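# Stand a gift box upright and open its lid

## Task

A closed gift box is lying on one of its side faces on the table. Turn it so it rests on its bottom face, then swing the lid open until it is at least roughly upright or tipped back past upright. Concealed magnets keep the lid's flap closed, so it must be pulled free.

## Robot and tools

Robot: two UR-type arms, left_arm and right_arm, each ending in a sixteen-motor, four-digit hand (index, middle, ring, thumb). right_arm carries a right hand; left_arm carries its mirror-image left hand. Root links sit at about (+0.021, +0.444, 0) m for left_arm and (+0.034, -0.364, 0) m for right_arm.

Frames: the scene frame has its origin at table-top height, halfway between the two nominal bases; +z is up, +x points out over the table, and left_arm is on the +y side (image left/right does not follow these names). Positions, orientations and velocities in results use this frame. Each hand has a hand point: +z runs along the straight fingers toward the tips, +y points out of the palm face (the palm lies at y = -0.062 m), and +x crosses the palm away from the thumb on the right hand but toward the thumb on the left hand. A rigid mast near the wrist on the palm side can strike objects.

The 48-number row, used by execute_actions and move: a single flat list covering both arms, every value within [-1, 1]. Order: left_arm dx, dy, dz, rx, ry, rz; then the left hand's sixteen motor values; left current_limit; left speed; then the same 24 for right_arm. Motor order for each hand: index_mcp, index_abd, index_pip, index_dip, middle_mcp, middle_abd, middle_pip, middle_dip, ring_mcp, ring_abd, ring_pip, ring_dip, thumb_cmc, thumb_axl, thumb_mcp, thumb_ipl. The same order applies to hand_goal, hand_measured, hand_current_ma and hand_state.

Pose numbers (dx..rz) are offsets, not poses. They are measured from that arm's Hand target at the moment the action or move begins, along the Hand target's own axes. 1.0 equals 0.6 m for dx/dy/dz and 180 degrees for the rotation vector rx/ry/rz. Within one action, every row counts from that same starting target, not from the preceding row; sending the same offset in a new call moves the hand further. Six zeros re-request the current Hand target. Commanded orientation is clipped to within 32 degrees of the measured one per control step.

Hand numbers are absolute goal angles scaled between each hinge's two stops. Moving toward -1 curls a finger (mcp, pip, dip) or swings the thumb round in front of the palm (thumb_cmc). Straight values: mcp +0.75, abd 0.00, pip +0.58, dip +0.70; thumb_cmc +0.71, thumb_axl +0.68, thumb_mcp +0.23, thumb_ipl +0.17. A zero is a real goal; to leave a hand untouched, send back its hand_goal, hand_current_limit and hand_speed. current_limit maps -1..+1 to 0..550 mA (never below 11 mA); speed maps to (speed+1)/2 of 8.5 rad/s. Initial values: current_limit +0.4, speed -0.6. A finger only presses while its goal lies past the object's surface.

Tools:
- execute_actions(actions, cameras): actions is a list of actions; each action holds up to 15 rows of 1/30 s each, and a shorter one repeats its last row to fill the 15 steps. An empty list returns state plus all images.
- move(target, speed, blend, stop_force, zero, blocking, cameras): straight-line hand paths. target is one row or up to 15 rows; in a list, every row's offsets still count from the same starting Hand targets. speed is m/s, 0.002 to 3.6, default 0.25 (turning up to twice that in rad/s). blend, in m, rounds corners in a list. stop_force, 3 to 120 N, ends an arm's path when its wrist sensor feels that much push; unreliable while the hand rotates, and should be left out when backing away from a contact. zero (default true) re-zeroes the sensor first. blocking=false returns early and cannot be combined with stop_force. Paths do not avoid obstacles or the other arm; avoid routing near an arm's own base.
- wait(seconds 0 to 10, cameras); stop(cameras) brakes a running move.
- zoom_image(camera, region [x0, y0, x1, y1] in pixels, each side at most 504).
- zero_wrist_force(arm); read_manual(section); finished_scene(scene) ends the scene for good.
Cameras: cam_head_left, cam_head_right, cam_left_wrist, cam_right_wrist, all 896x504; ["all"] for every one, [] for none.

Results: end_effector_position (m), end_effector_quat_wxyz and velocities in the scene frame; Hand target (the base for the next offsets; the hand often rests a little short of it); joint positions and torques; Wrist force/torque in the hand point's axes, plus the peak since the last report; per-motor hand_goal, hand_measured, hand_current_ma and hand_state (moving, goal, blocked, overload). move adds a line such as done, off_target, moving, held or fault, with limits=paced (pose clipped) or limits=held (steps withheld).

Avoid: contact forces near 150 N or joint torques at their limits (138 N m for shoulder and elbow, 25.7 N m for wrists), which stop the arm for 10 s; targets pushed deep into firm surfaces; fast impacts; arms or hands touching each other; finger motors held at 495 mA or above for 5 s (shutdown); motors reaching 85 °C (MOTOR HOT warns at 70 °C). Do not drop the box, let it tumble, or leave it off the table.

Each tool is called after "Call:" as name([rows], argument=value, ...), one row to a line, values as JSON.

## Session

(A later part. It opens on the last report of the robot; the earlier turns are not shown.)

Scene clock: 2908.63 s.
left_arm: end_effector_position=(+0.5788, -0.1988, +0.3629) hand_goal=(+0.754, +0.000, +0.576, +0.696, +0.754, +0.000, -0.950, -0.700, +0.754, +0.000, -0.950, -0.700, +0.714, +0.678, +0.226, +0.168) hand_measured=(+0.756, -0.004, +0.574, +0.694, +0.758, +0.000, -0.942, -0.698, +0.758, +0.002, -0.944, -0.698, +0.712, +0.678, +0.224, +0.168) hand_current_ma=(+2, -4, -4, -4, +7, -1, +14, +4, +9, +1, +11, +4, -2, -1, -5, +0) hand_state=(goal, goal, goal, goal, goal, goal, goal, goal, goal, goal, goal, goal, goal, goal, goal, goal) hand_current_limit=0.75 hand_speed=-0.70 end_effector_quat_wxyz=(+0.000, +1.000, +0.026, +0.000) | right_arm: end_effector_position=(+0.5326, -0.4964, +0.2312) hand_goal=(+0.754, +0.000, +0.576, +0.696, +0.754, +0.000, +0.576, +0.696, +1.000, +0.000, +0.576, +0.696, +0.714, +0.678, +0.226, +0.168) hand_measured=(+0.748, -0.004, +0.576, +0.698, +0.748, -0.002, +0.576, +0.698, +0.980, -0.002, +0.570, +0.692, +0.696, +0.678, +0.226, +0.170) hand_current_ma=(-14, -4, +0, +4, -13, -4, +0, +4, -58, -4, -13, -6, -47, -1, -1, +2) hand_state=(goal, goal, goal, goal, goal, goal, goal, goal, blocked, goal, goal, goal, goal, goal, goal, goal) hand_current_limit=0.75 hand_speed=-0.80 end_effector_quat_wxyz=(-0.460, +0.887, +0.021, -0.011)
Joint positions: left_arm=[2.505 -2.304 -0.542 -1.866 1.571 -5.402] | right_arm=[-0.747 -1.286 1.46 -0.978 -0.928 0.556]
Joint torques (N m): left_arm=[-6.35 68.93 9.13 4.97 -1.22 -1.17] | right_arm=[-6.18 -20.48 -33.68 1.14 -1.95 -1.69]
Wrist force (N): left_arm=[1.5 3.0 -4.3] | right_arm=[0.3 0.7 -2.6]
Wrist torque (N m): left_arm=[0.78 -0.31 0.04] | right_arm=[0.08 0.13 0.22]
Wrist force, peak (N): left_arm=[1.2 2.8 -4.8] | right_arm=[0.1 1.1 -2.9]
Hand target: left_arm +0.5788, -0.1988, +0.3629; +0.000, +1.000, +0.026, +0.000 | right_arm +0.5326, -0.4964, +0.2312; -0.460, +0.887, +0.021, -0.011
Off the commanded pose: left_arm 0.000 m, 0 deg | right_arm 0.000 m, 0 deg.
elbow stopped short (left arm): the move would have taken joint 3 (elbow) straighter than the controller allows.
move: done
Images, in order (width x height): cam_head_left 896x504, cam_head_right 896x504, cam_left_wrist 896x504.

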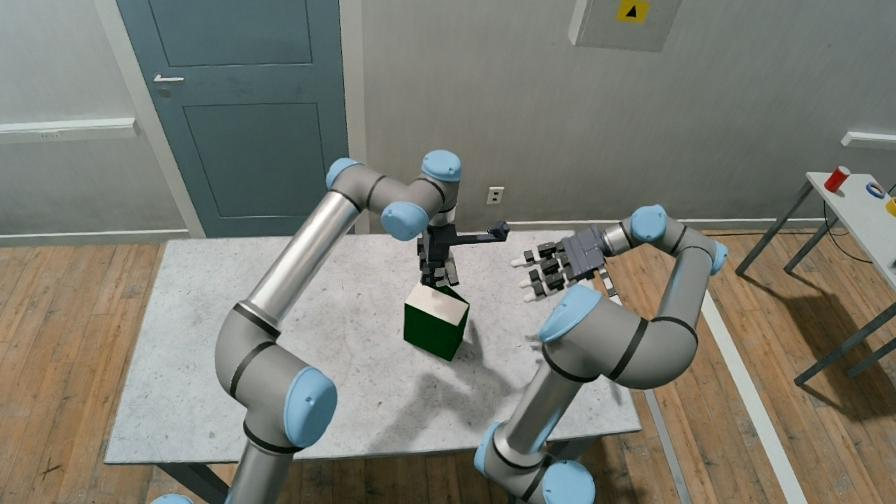

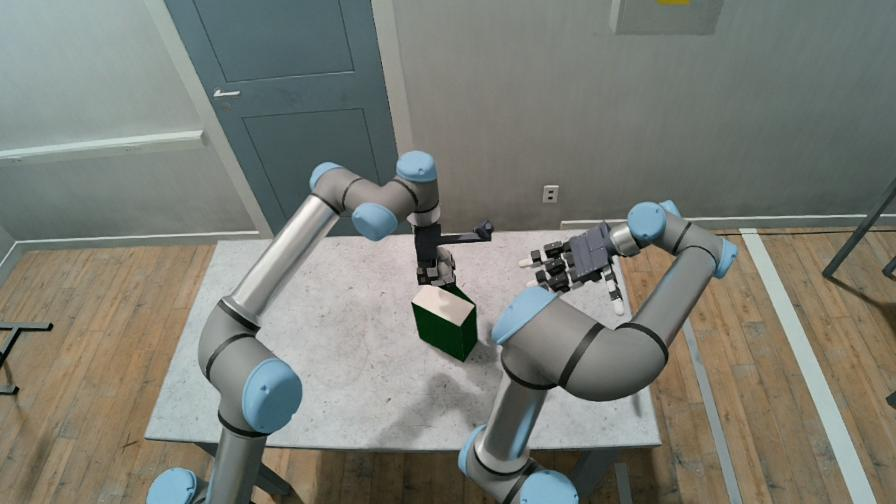

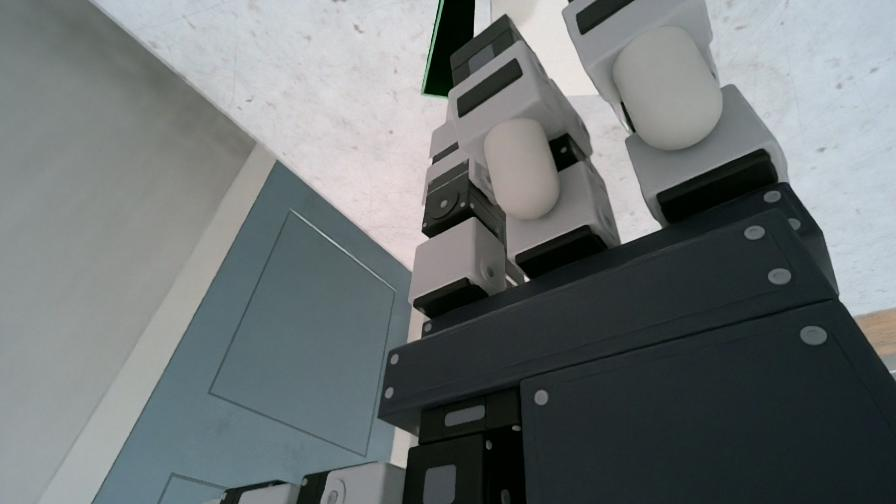

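Call:
move(target=[0,0,0.14,0,0,0,0.754,0,0.576,0.696,0.754,0,-0.95,-0.7,0.754,0,-0.95,-0.7,0.714,0.678,0.226,0.168,0.75,-0.7,0,0,0,0,0,0,0.754,0,0.576,0.696,0.754,0,0.576,0.696,1,0,0.576,0.696,0.714,0.678,0.226,0.168,0.75,-0.8], speed=0.03, stop_force=3, cameras=["cam_head_left","cam_head_right","cam_left_wrist"])

Call:
zoom_image(camera="cam_head_right", region=[340, 220, 500, 360])

Call:
zoom_image(camera="cam_head_left", region=[360, 220, 520, 360])

Scene clock: 2928.47 s.
left_arm: end_effector_position=(+0.5788, -0.1988, +0.2836) hand_goal=(+0.754, +0.000, +0.576, +0.696, +0.754, +0.000, -0.950, -0.700, +0.754, +0.000, -0.950, -0.700, +0.714, +0.678, +0.226, +0.168) hand_measured=(+0.752, -0.004, +0.578, +0.700, +0.758, +0.000, -0.942, -0.698, +0.758, +0.002, -0.944, -0.698, +0.712, +0.678, +0.224, +0.168) hand_current_ma=(-4, -4, +4, +6, +7, -1, +14, +4, +8, +1, +11, +4, -2, -1, -5, +0) hand_state=(goal, goal, goal, goal, goal, goal, goal, goal, goal, goal, goal, goal, goal, goal, goal, goal) hand_current_limit=0.75 hand_speed=-0.70 end_effector_quat_wxyz=(+0.000, +1.000, +0.026, +0.000) | right_arm: end_effector_position=(+0.5326, -0.4964, +0.2312) hand_goal=(+0.754, +0.000, +0.576, +0.696, +0.754, +0.000, +0.576, +0.696, +1.000, +0.000, +0.576, +0.696, +0.714, +0.678, +0.226, +0.168) hand_measured=(+0.748, -0.004, +0.576, +0.698, +0.748, -0.002, +0.576, +0.698, +0.980, -0.002, +0.570, +0.692, +0.696, +0.678, +0.226, +0.170) hand_current_ma=(-14, -4, +0, +4, -13, -4, +0, +4, -58, -4, -13, -6, -47, -1, -1, +2) hand_state=(goal, goal, goal, goal, goal, goal, goal, goal, blocked, goal, goal, goal, goal, goal, goal, goal) hand_current_limit=0.75 hand_speed=-0.80 end_effector_quat_wxyz=(-0.460, +0.887, +0.021, -0.011)
Joint positions: left_arm=[2.505 -2.254 -0.834 -1.625 1.571 -5.402] | right_arm=[-0.747 -1.286 1.46 -0.978 -0.928 0.556]
Joint torques (N m): left_arm=[-5.38 42.59 31.65 0.57 -1.3 -1.02] | right_arm=[-6.35 -20.03 -33.78 1.11 -1.91 -1.63]
Wrist force (N): left_arm=[1.5 2.7 -4.8] | right_arm=[0.1 1.1 -2.3]
Wrist torque (N m): left_arm=[0.80 -0.33 0.06] | right_arm=[0.10 0.15 0.21]
Wrist force, peak (N): left_arm=[3.6 4.0 -17.0] | right_arm=[0.4 1.1 -2.8]
Hand target: left_arm +0.5788, -0.1988, +0.2836; +0.000, +1.000, +0.026, +0.000 (not the last commanded pose) | right_arm +0.5326, -0.4964, +0.2312; -0.460, +0.887, +0.021, -0.011
Off the commanded pose: left_arm 0.005 m, 0 deg | right_arm 0.000 m, 0 deg.
move: contact (left_arm)
Images, in order (width x height): cam_head_left 896x504, cam_head_right 896x504, cam_left_wrist 896x504.

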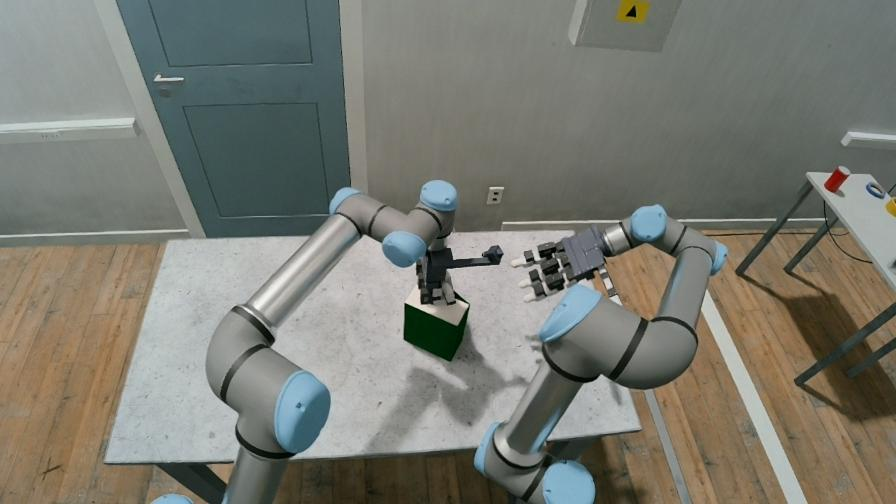

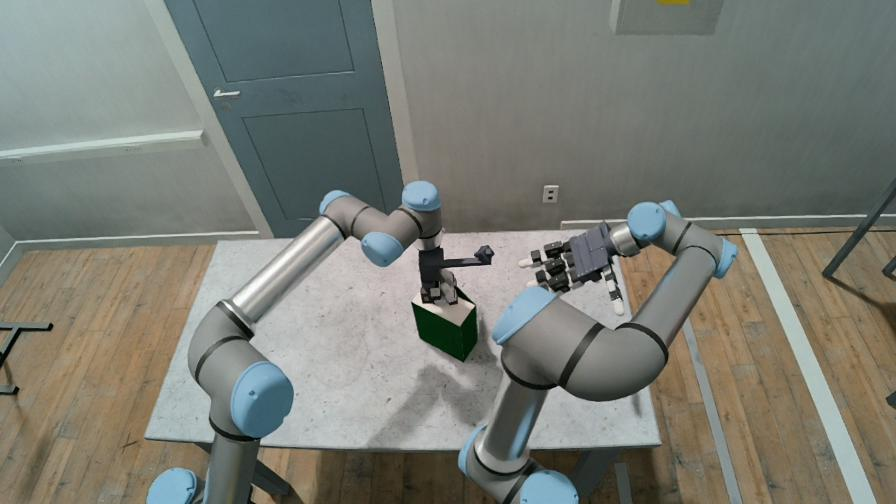

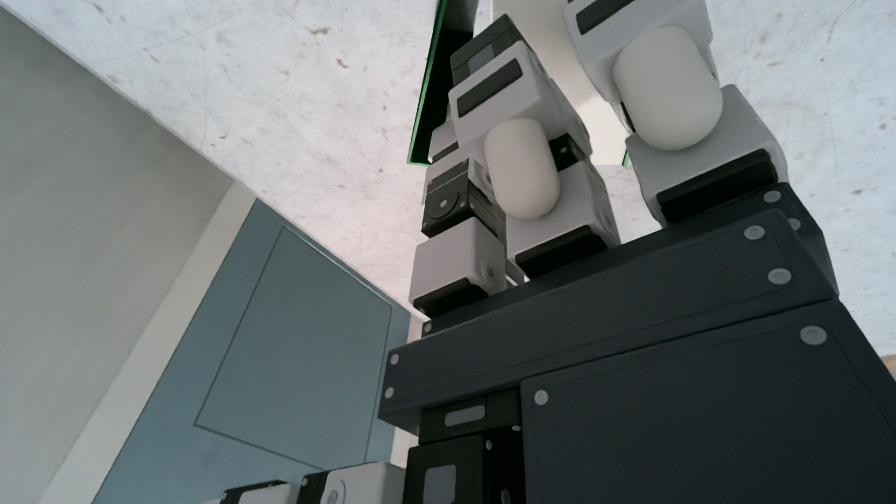

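Scaled by 3.150 from the camera's 896x504 image, which has a finer 1280x720 frame.

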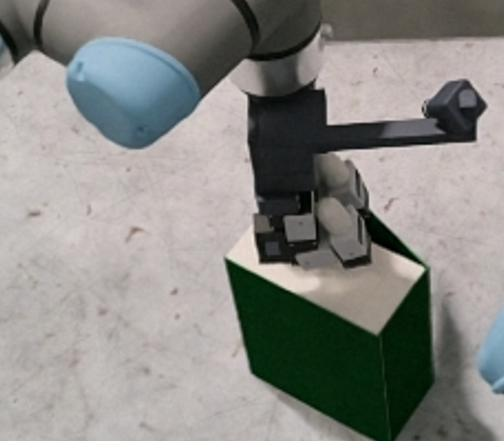

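Scaled by 3.150 from the camera's 896x504 image, which has a finer 1280x720 frame.

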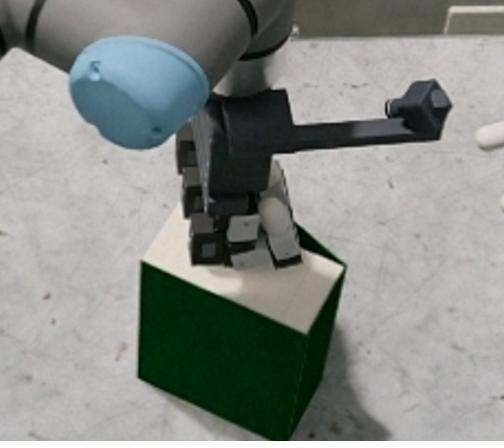

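Call:
move([
  [0.06,0.06,0,0,0,0,0.754,0,0.576,0.696,0.754,0,-0.95,-0.7,0.754,0,-0.95,-0.7,0.714,0.678,0.226,0.168,0.75,-0.7,0,0,0,0,0,0,0.754,0,0.576,0.696,0.754,0,0.576,0.696,1,0,0.576,0.696,0.714,0.678,0.226,0.168,0.75,-0.8],
  [0.09,0.14,0,0,0,0,0.754,0,0.576,0.696,0.754,0,-0.95,-0.7,0.754,0,-0.95,-0.7,0.714,0.678,0.226,0.168,0.75,-0.7,0,0,0,0,0,0,0.754,0,0.576,0.696,0.754,0,0.576,0.696,1,0,0.576,0.696,0.714,0.678,0.226,0.168,0.75,-0.8],
], speed=0.025, blend=0.01, cameras=["cam_head_left","cam_head_right","cam_left_wrist"])

Call:
zoom_image(camera="cam_head_right", region=[340, 220, 500, 360])

Call:
zoom_image(camera="cam_head_left", region=[360, 220, 520, 360])

Scene clock: 2948.00 s.
left_arm: end_effector_position=(+0.6362, -0.2790, +0.2831) hand_goal=(+0.754, +0.000, +0.576, +0.696, +0.754, +0.000, -0.950, -0.700, +0.754, +0.000, -0.950, -0.700, +0.714, +0.678, +0.226, +0.168) hand_measured=(+0.758, -0.004, +0.578, +0.698, +0.758, +0.000, -0.942, -0.698, +0.758, +0.002, -0.944, -0.698, +0.712, +0.678, +0.224, +0.168) hand_current_ma=(+7, -6, +3, +4, +7, -1, +14, +4, +8, +1, +11, +4, -2, -1, -5, +0) hand_state=(goal, goal, goal, goal, goal, goal, goal, goal, goal, goal, goal, goal, goal, goal, goal, goal) hand_current_limit=0.75 hand_speed=-0.70 end_effector_quat_wxyz=(+0.025, +0.999, +0.030, +0.021) | right_arm: end_effector_position=(+0.5326, -0.4964, +0.2312) hand_goal=(+0.754, +0.000, +0.576, +0.696, +0.754, +0.000, +0.576, +0.696, +1.000, +0.000, +0.576, +0.696, +0.714, +0.678, +0.226, +0.168) hand_measured=(+0.748, -0.004, +0.576, +0.698, +0.748, -0.002, +0.576, +0.698, +0.980, -0.002, +0.570, +0.692, +0.696, +0.678, +0.226, +0.170) hand_current_ma=(-14, -4, +0, +4, -13, -4, +0, +4, -58, -4, -13, -6, -47, -1, -1, +2) hand_state=(goal, goal, goal, goal, goal, goal, goal, goal, blocked, goal, goal, goal, goal, goal, goal, goal) hand_current_limit=0.75 hand_speed=-0.80 end_effector_quat_wxyz=(-0.460, +0.887, +0.021, -0.011)
Joint positions: left_arm=[2.472 -2.698 -0.035 -1.915 1.558 -5.443] | right_arm=[-0.747 -1.286 1.46 -0.978 -0.928 0.556]
Joint torques (N m): left_arm=[-5.84 52.98 30.1 5.17 -1.83 -1.41] | right_arm=[-5.88 -20.48 -34.13 1.11 -1.88 -1.6]
Wrist force (N): left_arm=[1.0 2.9 -4.4] | right_arm=[0.2 1.0 -2.3]
Wrist torque (N m): left_arm=[0.86 -0.32 -0.01] | right_arm=[0.08 0.14 0.21]
Wrist force, peak (N): left_arm=[1.4 2.9 -4.7] | right_arm=[0.2 1.1 -2.7]
Hand target: left_arm +0.6370, -0.2799, +0.2836; +0.000, +1.000, +0.026, +0.000 | right_arm +0.5326, -0.4964, +0.2312; -0.460, +0.887, +0.021, -0.011
Off the commanded pose: left_arm 0.001 m, 4 deg | right_arm 0.000 m, 0 deg.
elbow stopped short (left arm): the move would have taken joint 3 (elbow) straighter than the controller allows.
move: off_target (left_arm)
Images, in order (width x height): cam_head_left 896x504, cam_head_right 896x504, cam_left_wrist 896x504.

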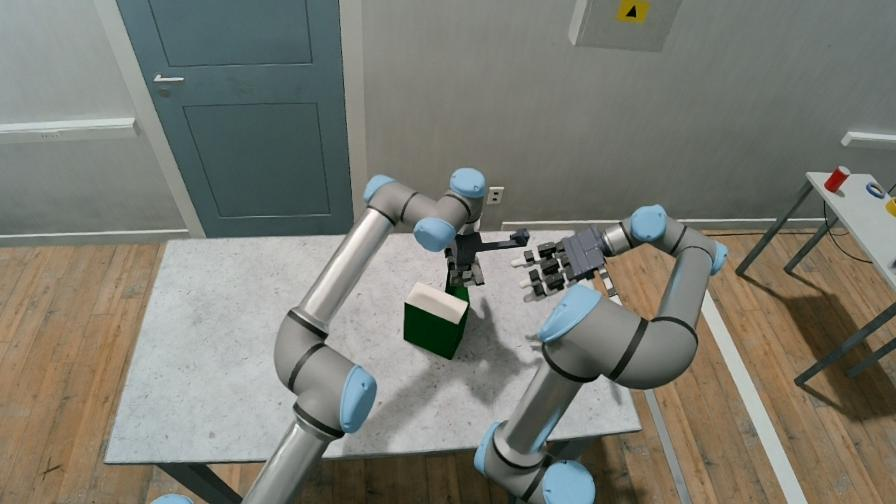

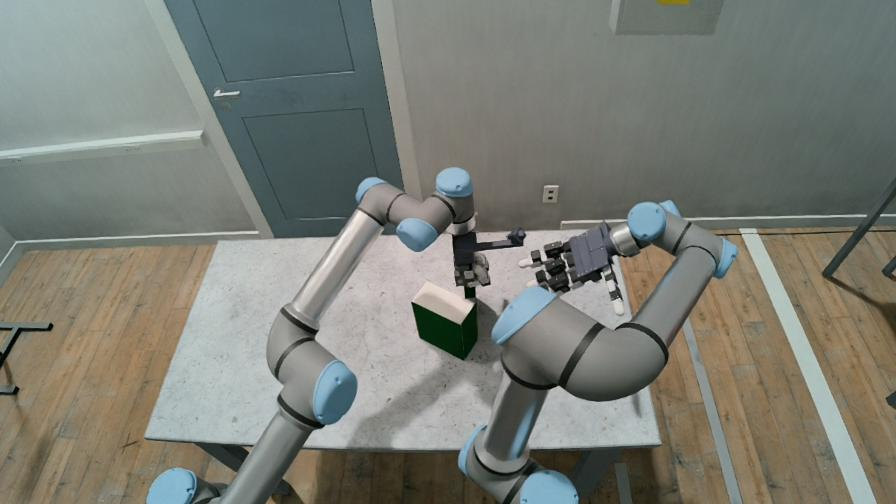

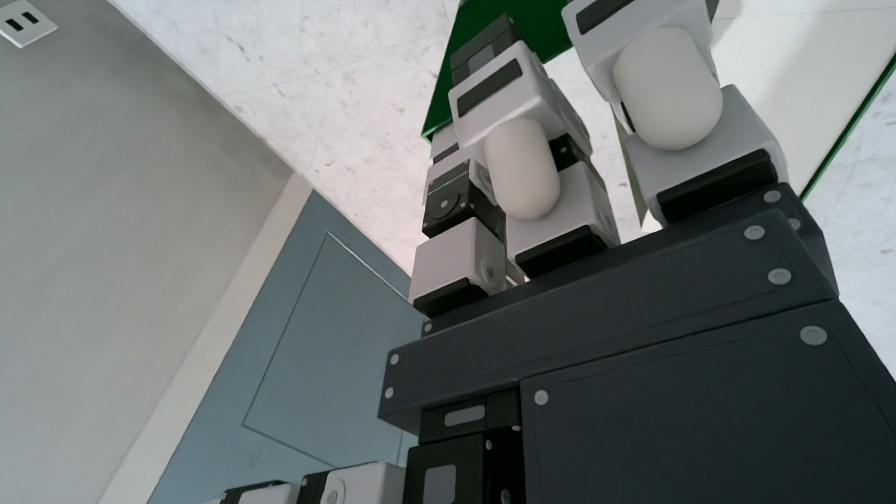

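Scaled by 3.150 from the camera's 896x504 image, which has a finer 1280x720 frame.

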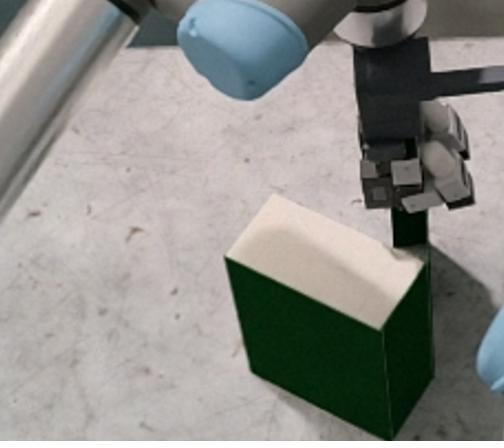

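Scaled by 3.150 from the camera's 896x504 image, which has a finer 1280x720 frame.

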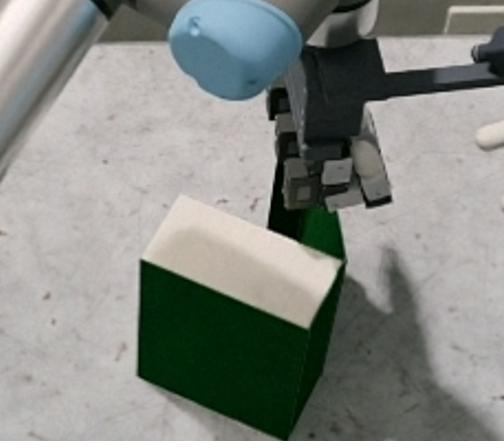

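Call:
move([
  [0.047,-0.1,0,0,0,0,0.754,0,0.576,0.696,0.754,0,-0.95,-0.7,0.754,0,-0.95,-0.7,0.714,0.678,0.226,0.168,0.75,-0.7,0.17,-0.0683,-0.0478,0,0,0,0.754,0,0.576,0.696,1,0,0.576,0.696,1,0,0.576,0.696,0.714,0.678,0.226,0.168,0.75,-0.8],
  [0.1,-0.5,0,0,0,0,0.754,0,0.576,0.696,0.754,0,-0.95,-0.7,0.754,0,-0.95,-0.7,0.714,0.678,0.226,0.168,0.75,-0.7,0.17,-0.0683,-0.0478,0,0,0,0.754,0,0.576,0.696,1,0,0.576,0.696,1,0,0.576,0.696,0.714,0.678,0.226,0.168,0.75,-0.8],
], speed=0.1, blend=0.02, cameras=["cam_head_left","cam_head_right"])

Call:
zoom_image(camera="cam_head_right", region=[340, 220, 500, 360])

Call:
zoom_image(camera="cam_head_left", region=[360, 220, 520, 360])

Scene clock: 2973.40 s.
left_arm: end_effector_position=(+0.6815, +0.0226, +0.2836) hand_goal=(+0.754, +0.000, +0.576, +0.696, +0.754, +0.000, -0.950, -0.700, +0.754, +0.000, -0.950, -0.700, +0.714, +0.678, +0.226, +0.168) hand_measured=(+0.752, -0.004, +0.576, +0.698, +0.758, +0.000, -0.942, -0.698, +0.758, +0.002, -0.944, -0.698, +0.712, +0.678, +0.224, +0.168) hand_current_ma=(-2, -4, +1, +3, +7, -1, +14, +4, +8, +1, +11, +4, -2, -1, -5, +0) hand_state=(goal, goal, goal, goal, goal, goal, goal, goal, goal, goal, goal, goal, goal, goal, goal, goal) hand_current_limit=0.75 hand_speed=-0.70 end_effector_quat_wxyz=(+0.000, +1.000, +0.026, +0.000) | right_arm: end_effector_position=(+0.6345, -0.4914, +0.2812) hand_goal=(+0.754, +0.000, +0.576, +0.696, +1.000, +0.000, +0.576, +0.696, +1.000, +0.000, +0.576, +0.696, +0.714, +0.678, +0.226, +0.168) hand_measured=(+0.748, -0.002, +0.576, +0.698, +0.978, -0.002, +0.576, +0.698, +0.980, -0.002, +0.570, +0.692, +0.696, +0.678, +0.226, +0.170) hand_current_ma=(-15, -4, +0, +4, -60, -4, +0, +4, -58, -4, -13, -6, -47, -1, -1, +2) hand_state=(goal, goal, goal, goal, blocked, goal, goal, goal, blocked, goal, goal, goal, goal, goal, goal, goal) hand_current_limit=0.75 hand_speed=-0.80 end_effector_quat_wxyz=(-0.460, +0.887, +0.021, -0.011)
Joint positions: left_arm=[2.839 -2.098 -1.085 -1.529 1.571 -5.067] | right_arm=[-0.642 -1.076 1.047 -0.838 -0.858 0.656]
Joint torques (N m): left_arm=[6.7 63.14 11.93 4.94 -1.79 1.59] | right_arm=[7.23 -29.84 -35.21 0.89 3.74 2.27]
Wrist force (N): left_arm=[1.6 3.1 -4.2] | right_arm=[0.2 0.7 -2.1]
Wrist torque (N m): left_arm=[0.79 -0.31 -0.09] | right_arm=[0.02 0.17 0.04]
Wrist force, peak (N): left_arm=[1.3 3.5 -4.4] | right_arm=[0.2 1.2 -2.7]
Hand target: left_arm +0.6815, +0.0227, +0.2836; +0.000, +1.000, +0.026, +0.000 | right_arm +0.6345, -0.4914, +0.2812; -0.460, +0.887, +0.021, -0.011
Off the commanded pose: left_arm 0.000 m, 0 deg | right_arm 0.000 m, 0 deg.
move: done
Images, in order (width x height): cam_head_left 896x504, cam_head_right 896x504.

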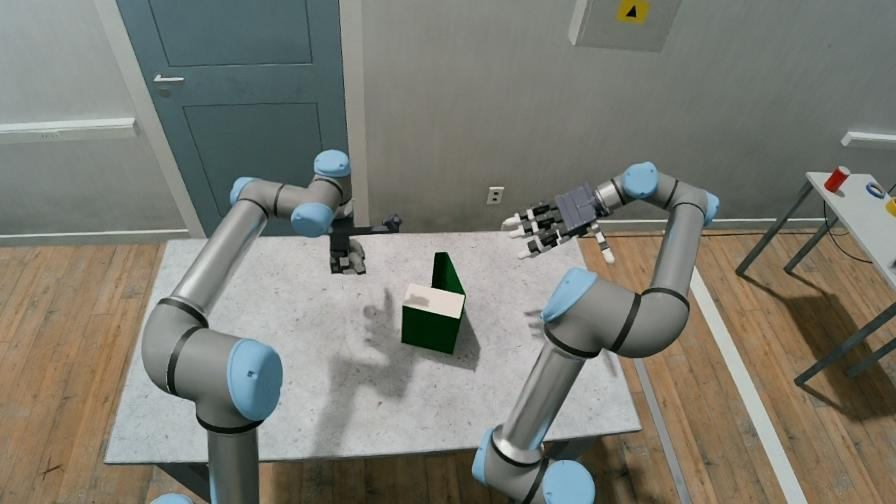

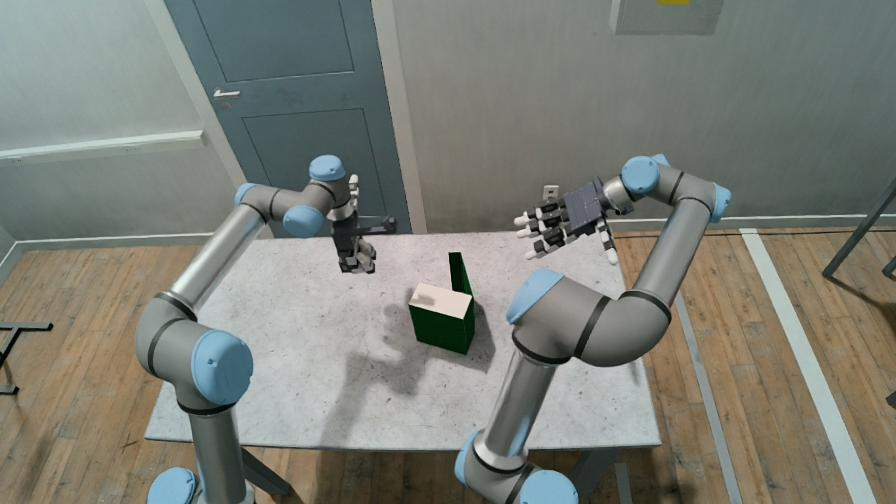

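Scaled by 3.150 from the camera's 896x504 image, which has a finer 1280x720 frame.

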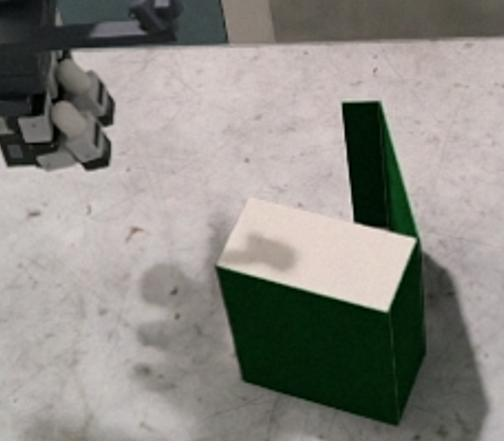

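Scaled by 3.150 from the camera's 896x504 image, which has a finer 1280x720 frame.

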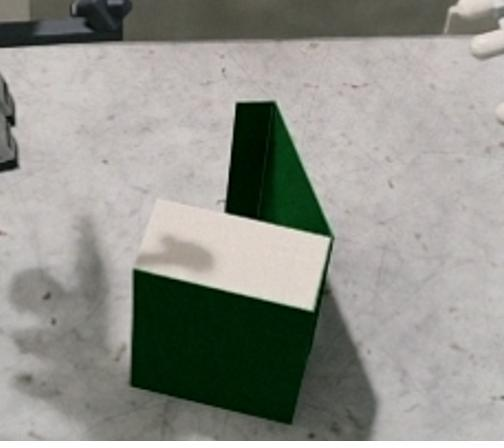

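Call:
move([
  [0,0,0,0,0,0,0.754,0,0.576,0.696,0.754,0,-0.95,-0.7,0.754,0,-0.95,-0.7,0.714,0.678,0.226,0.168,0.75,-0.7,0.083,-0.258,0.368,0,0,0,0.754,0,0.2,0.5,1,0,0.576,0.696,1,0,0.576,0.696,0.714,0.678,0.226,0.168,0.75,-0.8],
], speed=0.12, cameras=[])

Call:
move(target=[0,0,0,0,0,0,0.754,0,0.576,0.696,0.754,0,-0.95,-0.7,0.754,0,-0.95,-0.7,0.714,0.678,0.226,0.168,0.75,-0.7,0,0.127,0.089,0,0,0,0.754,0,0.2,0.5,1,0,0.576,0.696,1,0,0.576,0.696,0.714,0.678,0.226,0.168,0.75,-0.8], speed=0.04, stop_force=4, cameras=["cam_head_left","cam_head_right"])

Call:
zoom_image(camera="cam_head_right", region=[340, 220, 500, 360])

Call:
zoom_image(camera="cam_head_left", region=[360, 220, 520, 360])

Scene clock: 3013.63 s.
left_arm: end_effector_position=(+0.6815, +0.0227, +0.2836) hand_goal=(+0.754, +0.000, +0.576, +0.696, +0.754, +0.000, -0.950, -0.700, +0.754, +0.000, -0.950, -0.700, +0.714, +0.678, +0.226, +0.168) hand_measured=(+0.752, -0.004, +0.576, +0.698, +0.758, +0.000, -0.942, -0.698, +0.758, +0.002, -0.944, -0.698, +0.712, +0.678, +0.224, +0.168) hand_current_ma=(-2, -4, +1, +3, +7, -1, +14, +4, +8, +1, +11, +4, -2, -1, -5, +0) hand_state=(goal, goal, goal, goal, goal, goal, goal, goal, goal, goal, goal, goal, goal, goal, goal, goal) hand_current_limit=0.75 hand_speed=-0.70 end_effector_quat_wxyz=(+0.000, +1.000, +0.026, +0.000) | right_arm: end_effector_position=(+0.6714, -0.2197, +0.2805) hand_goal=(+0.754, +0.000, +0.200, +0.500, +1.000, +0.000, +0.576, +0.696, +1.000, +0.000, +0.576, +0.696, +0.714, +0.678, +0.226, +0.168) hand_measured=(+0.748, -0.002, +0.202, +0.502, +0.978, -0.002, +0.576, +0.698, +0.980, -0.002, +0.570, +0.692, +0.696, +0.678, +0.226, +0.170) hand_current_ma=(-15, -4, +2, +5, -59, -4, +0, +4, -58, -4, -13, -6, -47, -1, -1, +2) hand_state=(goal, goal, goal, goal, blocked, goal, goal, goal, blocked, goal, goal, goal, goal, goal, goal, goal) hand_current_limit=0.75 hand_speed=-0.80 end_effector_quat_wxyz=(-0.460, +0.887, +0.021, -0.011)
Joint positions: left_arm=[2.839 -2.098 -1.086 -1.529 1.571 -5.067] | right_arm=[-0.238 -1.164 1.263 -1.345 -0.653 1.17]
Joint torques (N m): left_arm=[6.6 62.9 9.57 4.88 -1.87 1.74] | right_arm=[7.52 -26.54 -14.19 -3.42 4.17 2.12]
Wrist force (N): left_arm=[1.6 3.1 -4.1] | right_arm=[0.3 0.3 -2.8]
Wrist torque (N m): left_arm=[0.77 -0.30 -0.09] | right_arm=[0.07 0.12 -0.02]
Wrist force, peak (N): left_arm=[1.7 3.4 -4.4] | right_arm=[0.3 0.6 -3.1]
Hand target: left_arm +0.6815, +0.0227, +0.2836; +0.000, +1.000, +0.026, +0.000 | right_arm +0.6714, -0.2196, +0.2805; -0.460, +0.887, +0.021, -0.011
Off the commanded pose: left_arm 0.000 m, 0 deg | right_arm 0.000 m, 0 deg.
move: done
No camera images: "cameras" was empty.

Scene clock: 3017.07 s.
left_arm: end_effector_position=(+0.6815, +0.0227, +0.2836) hand_goal=(+0.754, +0.000, +0.576, +0.696, +0.754, +0.000, -0.950, -0.700, +0.754, +0.000, -0.950, -0.700, +0.714, +0.678, +0.226, +0.168) hand_measured=(+0.752, -0.004, +0.576, +0.698, +0.758, +0.000, -0.942, -0.698, +0.758, +0.002, -0.944, -0.698, +0.712, +0.678, +0.224, +0.168) hand_current_ma=(-2, -4, +1, +3, +7, -1, +14, +4, +8, +1, +11, +4, -2, -1, -5, +0) hand_state=(goal, goal, goal, goal, goal, goal, goal, goal, goal, goal, goal, goal, goal, goal, goal, goal) hand_current_limit=0.75 hand_speed=-0.70 end_effector_quat_wxyz=(+0.000, +1.000, +0.026, +0.000) | right_arm: end_effector_position=(+0.6714, -0.2199, +0.1875) hand_goal=(+0.754, +0.000, +0.200, +0.500, +1.000, +0.000, +0.576, +0.696, +1.000, +0.000, +0.576, +0.696, +0.714, +0.678, +0.226, +0.168) hand_measured=(+0.748, -0.002, +0.202, +0.502, +0.978, -0.002, +0.576, +0.698, +0.980, -0.002, +0.570, +0.692, +0.696, +0.678, +0.226, +0.170) hand_current_ma=(-15, -4, +2, +5, -59, -4, +0, +4, -58, -4, -13, -6, -47, -1, -1, +2) hand_state=(goal, goal, goal, goal, blocked, goal, goal, goal, blocked, goal, goal, goal, goal, goal, goal, goal) hand_current_limit=0.75 hand_speed=-0.80 end_effector_quat_wxyz=(-0.460, +0.887, +0.021, -0.011)
Joint positions: left_arm=[2.839 -2.098 -1.086 -1.529 1.571 -5.067] | right_arm=[-0.239 -1.117 1.438 -1.566 -0.653 1.17]
Joint torques (N m): left_arm=[7.95 61.82 10.47 4.74 -1.75 1.72] | right_arm=[-2.51 -27.97 -13.02 -3.51 0.14 2.21]
Wrist force (N): left_arm=[1.4 3.1 -4.2] | right_arm=[0.2 0.6 -2.8]
Wrist torque (N m): left_arm=[0.79 -0.28 -0.10] | right_arm=[0.13 0.10 0.05]
Wrist force, peak (N): left_arm=[1.8 3.1 -4.5] | right_arm=[0.4 0.6 -3.2]
Hand target: left_arm +0.6815, +0.0227, +0.2836; +0.000, +1.000, +0.026, +0.000 | right_arm +0.6714, -0.2199, +0.1875; -0.460, +0.887, +0.021, -0.011
Off the commanded pose: left_arm 0.000 m, 0 deg | right_arm 0.000 m, 0 deg.
move: done
Images, in order (width x height): cam_head_left 896x504, cam_head_right 896x504.

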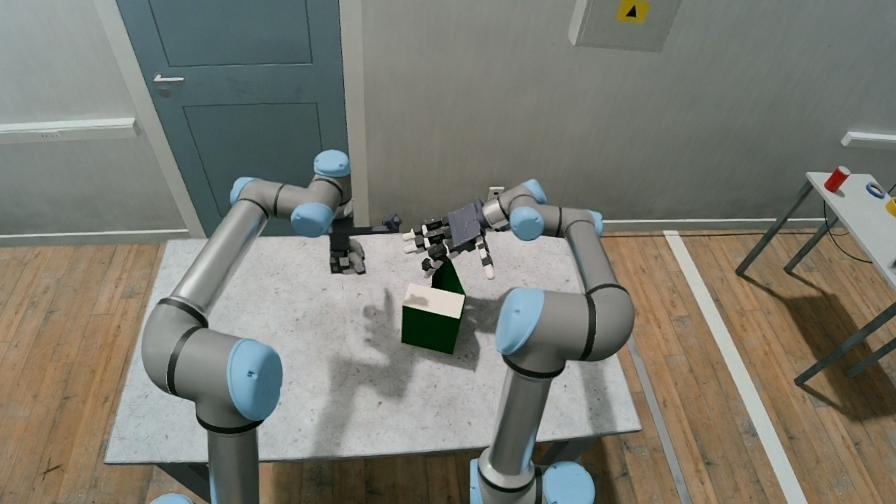

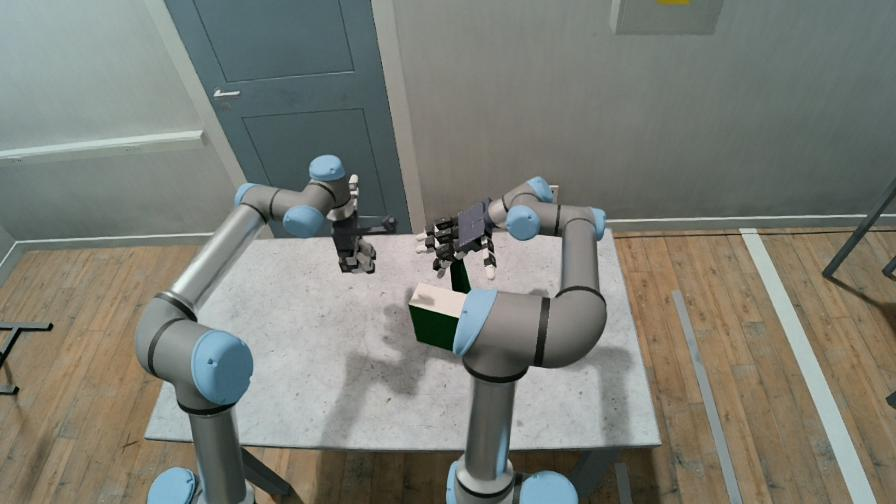

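Scaled by 3.150 from the camera's 896x504 image, which has a finer 1280x720 frame.

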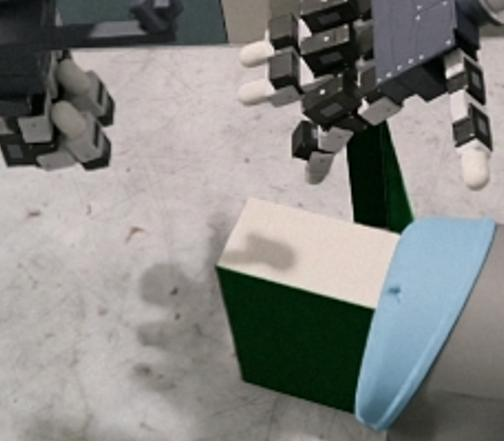

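Scaled by 3.150 from the camera's 896x504 image, which has a finer 1280x720 frame.

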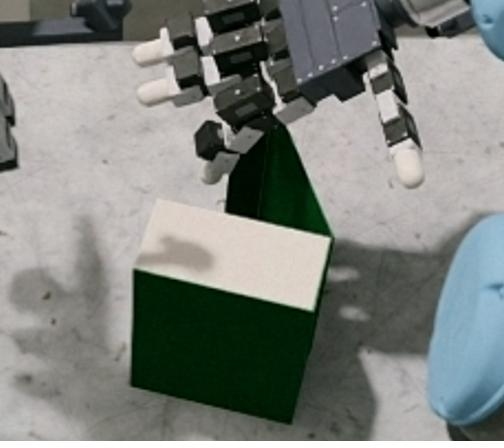

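Call:
move(target=[0,0,0,0,0,0,0.754,0,0.576,0.696,0.754,0,-0.95,-0.7,0.754,0,-0.95,-0.7,0.714,0.678,0.226,0.168,0.75,-0.7,-0.02,0.105,-0.15,0,0,0,0.754,0,0.2,0.5,1,0,0.576,0.696,1,0,0.576,0.696,0.714,0.678,0.226,0.168,0.75,-0.8], speed=0.04, stop_force=15, cameras=["cam_head_right","cam_head_left"])

Call:
zoom_image(camera="cam_head_right", region=[300, 200, 500, 375])

Call:
zoom_image(camera="cam_head_left", region=[340, 200, 540, 375])

Scene clock: 3072.73 s.
left_arm: end_effector_position=(+0.6815, +0.0227, +0.2836) hand_goal=(+0.754, +0.000, +0.576, +0.696, +0.754, +0.000, -0.950, -0.700, +0.754, +0.000, -0.950, -0.700, +0.714, +0.678, +0.226, +0.168) hand_measured=(+0.752, -0.004, +0.576, +0.698, +0.758, +0.000, -0.942, -0.698, +0.758, +0.002, -0.944, -0.698, +0.712, +0.678, +0.224, +0.168) hand_current_ma=(-2, -4, +1, +3, +7, -1, +14, +4, +8, +1, +11, +4, -2, -1, -5, +0) hand_state=(goal, goal, goal, goal, goal, goal, goal, goal, goal, goal, goal, goal, goal, goal, goal, goal) hand_current_limit=0.75 hand_speed=-0.70 end_effector_quat_wxyz=(+0.000, +1.000, +0.026, +0.000) | right_arm: end_effector_position=(+0.6646, -0.3302, +0.1878) hand_goal=(+0.754, +0.000, +0.200, +0.500, +1.000, +0.000, +0.576, +0.696, +1.000, +0.000, +0.576, +0.696, +0.714, +0.678, +0.226, +0.168) hand_measured=(+0.748, -0.002, +0.202, +0.502, +0.978, -0.002, +0.576, +0.698, +0.980, -0.002, +0.570, +0.692, +0.696, +0.678, +0.226, +0.170) hand_current_ma=(-14, -3, +2, +5, -59, -4, +0, +4, -58, -4, -13, -6, -47, -1, -1, +2) hand_state=(goal, goal, goal, goal, blocked, goal, goal, goal, blocked, goal, goal, goal, goal, goal, goal, goal) hand_current_limit=0.75 hand_speed=-0.80 end_effector_quat_wxyz=(-0.460, +0.887, +0.021, -0.011)
Joint positions: left_arm=[2.839 -2.098 -1.086 -1.529 1.571 -5.067] | right_arm=[-0.404 -1.109 1.379 -1.331 -0.721 0.931]
Joint torques (N m): left_arm=[6.41 61.51 11.03 4.78 -1.58 1.84] | right_arm=[-6.5 -27.65 -34.83 0.12 -1.66 -1.66]
Wrist force (N): left_arm=[1.3 3.1 -4.4] | right_arm=[0.2 0.6 -2.4]
Wrist torque (N m): left_arm=[0.80 -0.26 -0.12] | right_arm=[0.18 0.17 0.18]
Wrist force, peak (N): left_arm=[1.8 3.3 -4.4] | right_arm=[0.1 0.8 -3.1]
Hand target: left_arm +0.6815, +0.0227, +0.2836; +0.000, +1.000, +0.026, +0.000 | right_arm +0.6646, -0.3302, +0.1878; -0.460, +0.887, +0.021, -0.011
Off the commanded pose: left_arm 0.000 m, 0 deg | right_arm 0.000 m, 0 deg.
move: done
Images, in order (width x height): cam_head_left 896x504, cam_head_right 896x504.

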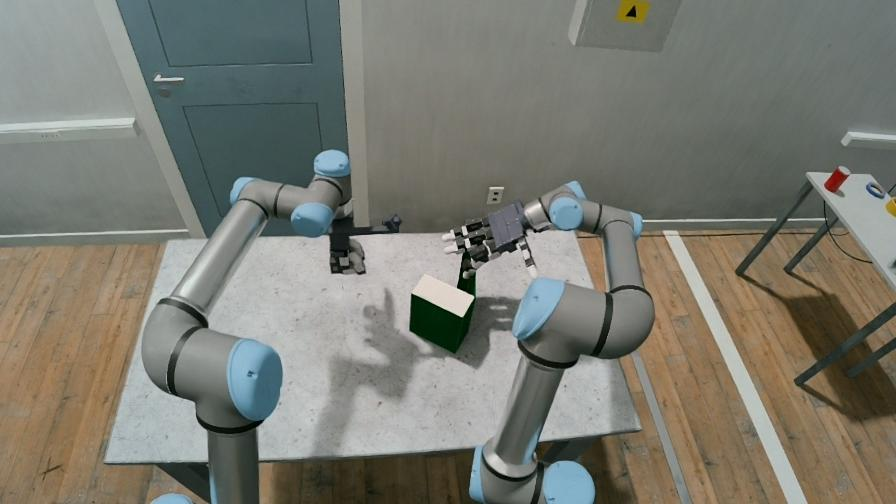

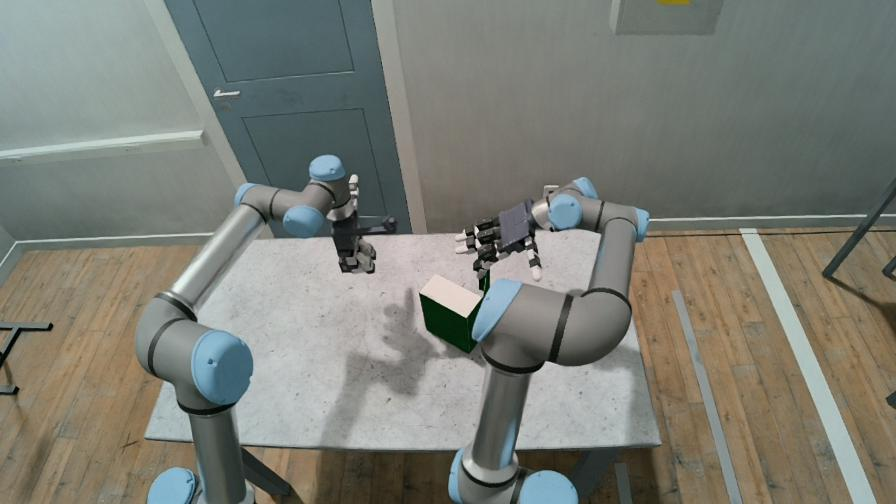

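Scaled by 2.520 from the camera's 896x504 image, which has a finer 1280x720 frame.

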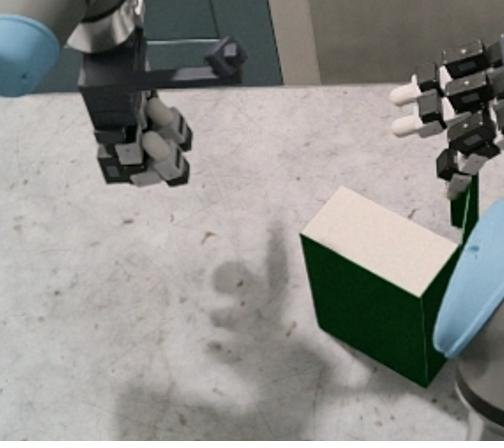

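Scaled by 2.520 from the camera's 896x504 image, which has a finer 1280x720 frame.

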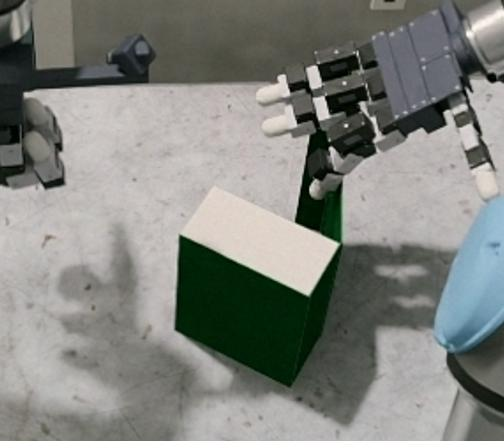

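Call:
move(target=[-0.02,0.32,0.04,0,0,0,0.754,0,0.576,0.696,0.754,0,-0.95,-0.7,0.754,0,-0.95,-0.7,0.714,0.678,0.226,0.168,0.75,-0.7,0,0,0,0,0,0,0.754,0,0.2,0.5,1,0,0.576,0.696,1,0,0.576,0.696,0.714,0.678,0.226,0.168,0.75,-0.8], speed=0.08, stop_force=4)

Call:
move(target=[-0.13,0,0,0,0,0,0.754,0,0.576,0.696,0.754,0,-0.95,-0.7,0.754,0,-0.95,-0.7,0.714,0.678,0.226,0.168,0.75,-0.7,0,0,0,0,0,0,0.754,0,0.2,0.5,1,0,0.576,0.696,1,0,0.576,0.696,0.714,0.678,0.226,0.168,0.75,-0.8], speed=0.03, stop_force=3, cameras=["cam_head_right","cam_head_left"])

Call:
zoom_image(camera="cam_head_right", region=[340, 220, 500, 360])

Call:
zoom_image(camera="cam_head_left", region=[360, 220, 520, 360])

Scene clock: 3123.43 s.
left_arm: end_effector_position=(+0.6794, -0.1696, +0.2596) hand_goal=(+0.754, +0.000, +0.576, +0.696, +0.754, +0.000, -0.950, -0.700, +0.754, +0.000, -0.950, -0.700, +0.714, +0.678, +0.226, +0.168) hand_measured=(+0.752, -0.004, +0.576, +0.698, +0.758, +0.000, -0.942, -0.698, +0.758, +0.002, -0.944, -0.698, +0.712, +0.678, +0.224, +0.168) hand_current_ma=(-2, -4, +1, +3, +6, -1, +13, +4, +8, +1, +11, +4, -2, -1, -5, +0) hand_state=(goal, goal, goal, goal, goal, goal, goal, goal, goal, goal, goal, goal, goal, goal, goal, goal) hand_current_limit=0.75 hand_speed=-0.70 end_effector_quat_wxyz=(+0.000, +1.000, +0.026, +0.000) | right_arm: end_effector_position=(+0.6646, -0.3302, +0.1878) hand_goal=(+0.754, +0.000, +0.200, +0.500, +1.000, +0.000, +0.576, +0.696, +1.000, +0.000, +0.576, +0.696, +0.714, +0.678, +0.226, +0.168) hand_measured=(+0.748, -0.002, +0.202, +0.502, +0.978, -0.002, +0.576, +0.698, +0.980, -0.002, +0.570, +0.692, +0.696, +0.678, +0.226, +0.170) hand_current_ma=(-14, -3, +2, +5, -59, -4, +0, +4, -58, -4, -13, -6, -47, -1, -1, +2) hand_state=(goal, goal, goal, goal, blocked, goal, goal, goal, blocked, goal, goal, goal, goal, goal, goal, goal) hand_current_limit=0.75 hand_speed=-0.80 end_effector_quat_wxyz=(-0.460, +0.887, +0.021, -0.011)
Joint positions: left_arm=[2.606 -2.443 -0.563 -1.707 1.571 -5.3] | right_arm=[-0.404 -1.109 1.379 -1.331 -0.721 0.931]
Joint torques (N m): left_arm=[-5.5 49 31.49 0.76 1.96 -1.14] | right_arm=[-6.45 -28.48 -34.85 0.19 -1.48 -1.71]
Wrist force (N): left_arm=[0.9 3.3 -4.4] | right_arm=[0.3 0.3 -2.5]
Wrist torque (N m): left_arm=[0.82 -0.22 -0.02] | right_arm=[0.16 0.16 0.17]
Wrist force, peak (N): left_arm=[1.1 3.3 -4.7] | right_arm=[0.4 0.6 -2.8]
Hand target: left_arm +0.6794, -0.1696, +0.2596; +0.000, +1.000, +0.026, +0.000 | right_arm +0.6646, -0.3302, +0.1878; -0.460, +0.887, +0.021, -0.011
Off the commanded pose: left_arm 0.000 m, 0 deg | right_arm 0.000 m, 0 deg.
move: done

Scene clock: 3127.10 s.
left_arm: end_effector_position=(+0.6015, -0.1736, +0.2596) hand_goal=(+0.754, +0.000, +0.576, +0.696, +0.754, +0.000, -0.950, -0.700, +0.754, +0.000, -0.950, -0.700, +0.714, +0.678, +0.226, +0.168) hand_measured=(+0.756, +0.002, +0.576, +0.698, +0.758, +0.000, -0.942, -0.698, +0.758, +0.002, -0.944, -0.698, +0.712, +0.678, +0.224, +0.168) hand_current_ma=(+1, +2, +1, +3, +6, -1, +13, +4, +8, +1, +11, +4, -2, -1, -5, +0) hand_state=(goal, goal, goal, goal, goal, goal, goal, goal, goal, goal, goal, goal, goal, goal, goal, goal) hand_current_limit=0.75 hand_speed=-0.70 end_effector_quat_wxyz=(+0.000, +1.000, +0.026, +0.000) | right_arm: end_effector_position=(+0.6646, -0.3302, +0.1878) hand_goal=(+0.754, +0.000, +0.200, +0.500, +1.000, +0.000, +0.576, +0.696, +1.000, +0.000, +0.576, +0.696, +0.714, +0.678, +0.226, +0.168) hand_measured=(+0.748, -0.002, +0.202, +0.502, +0.978, -0.002, +0.576, +0.698, +0.980, -0.002, +0.570, +0.692, +0.696, +0.678, +0.226, +0.170) hand_current_ma=(-14, -3, +2, +5, -59, -4, +0, +4, -58, -4, -13, -6, -47, -1, -1, +2) hand_state=(goal, goal, goal, goal, blocked, goal, goal, goal, blocked, goal, goal, goal, goal, goal, goal, goal) hand_current_limit=0.75 hand_speed=-0.80 end_effector_quat_wxyz=(-0.460, +0.887, +0.021, -0.011)
Joint positions: left_arm=[2.549 -2.246 -0.908 -1.558 1.571 -5.357] | right_arm=[-0.404 -1.109 1.379 -1.331 -0.721 0.931]
Joint torques (N m): left_arm=[-6.37 68.06 11.05 5.13 -1.63 -1.05] | right_arm=[-5.74 -28.49 -34.76 0.2 -1.33 -1.7]
Wrist force (N): left_arm=[1.8 2.5 -4.4] | right_arm=[0.4 0.5 -2.8]
Wrist torque (N m): left_arm=[0.79 -0.25 0.07] | right_arm=[0.17 0.15 0.18]
Wrist force, peak (N): left_arm=[1.5 3.3 -4.6] | right_arm=[0.5 0.6 -3.1]
Hand target: left_arm +0.6015, -0.1736, +0.2596; +0.000, +1.000, +0.026, +0.000 | right_arm +0.6646, -0.3302, +0.1878; -0.460, +0.887, +0.021, -0.011
Off the commanded pose: left_arm 0.000 m, 0 deg | right_arm 0.000 m, 0 deg.
move: done
Images, in order (width x height): cam_head_left 896x504, cam_head_right 896x504.

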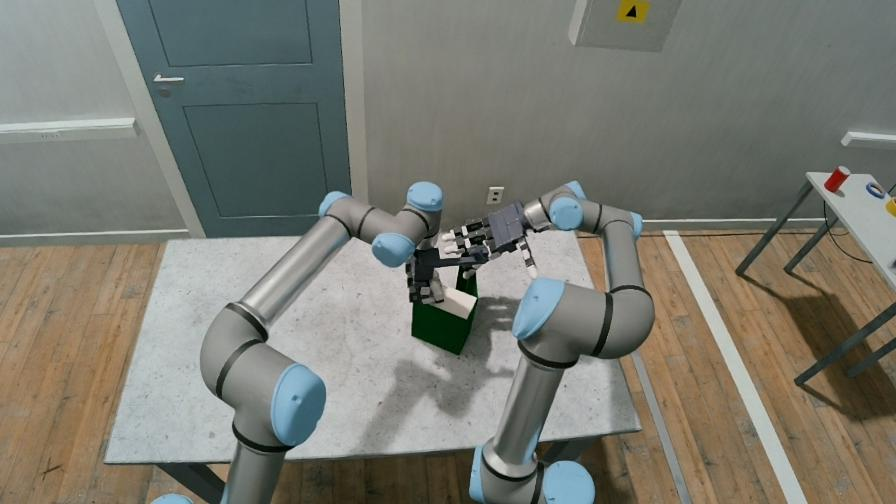

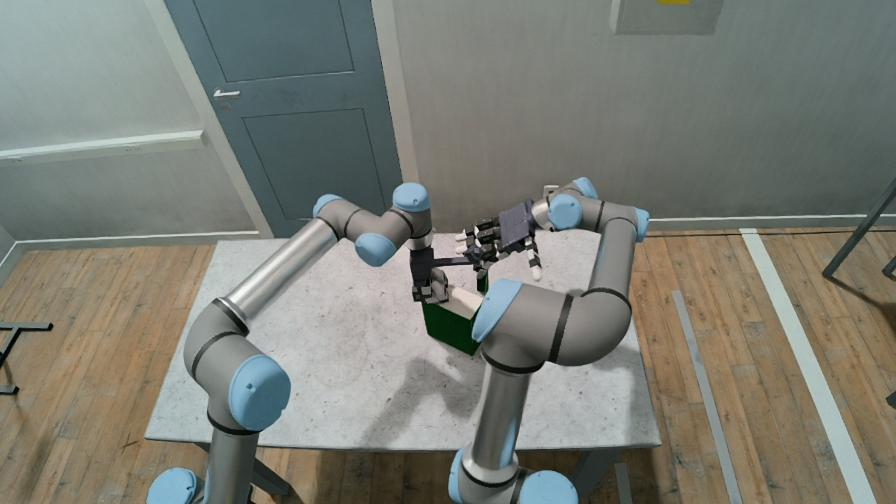

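Scaled by 3.150 from the camera's 896x504 image, which has a finer 1280x720 frame.

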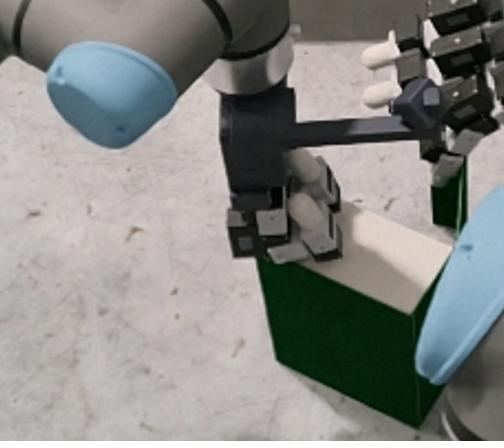

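Scaled by 3.150 from the camera's 896x504 image, which has a finer 1280x720 frame.

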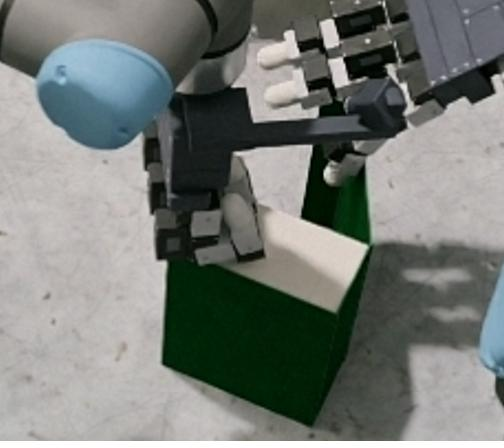

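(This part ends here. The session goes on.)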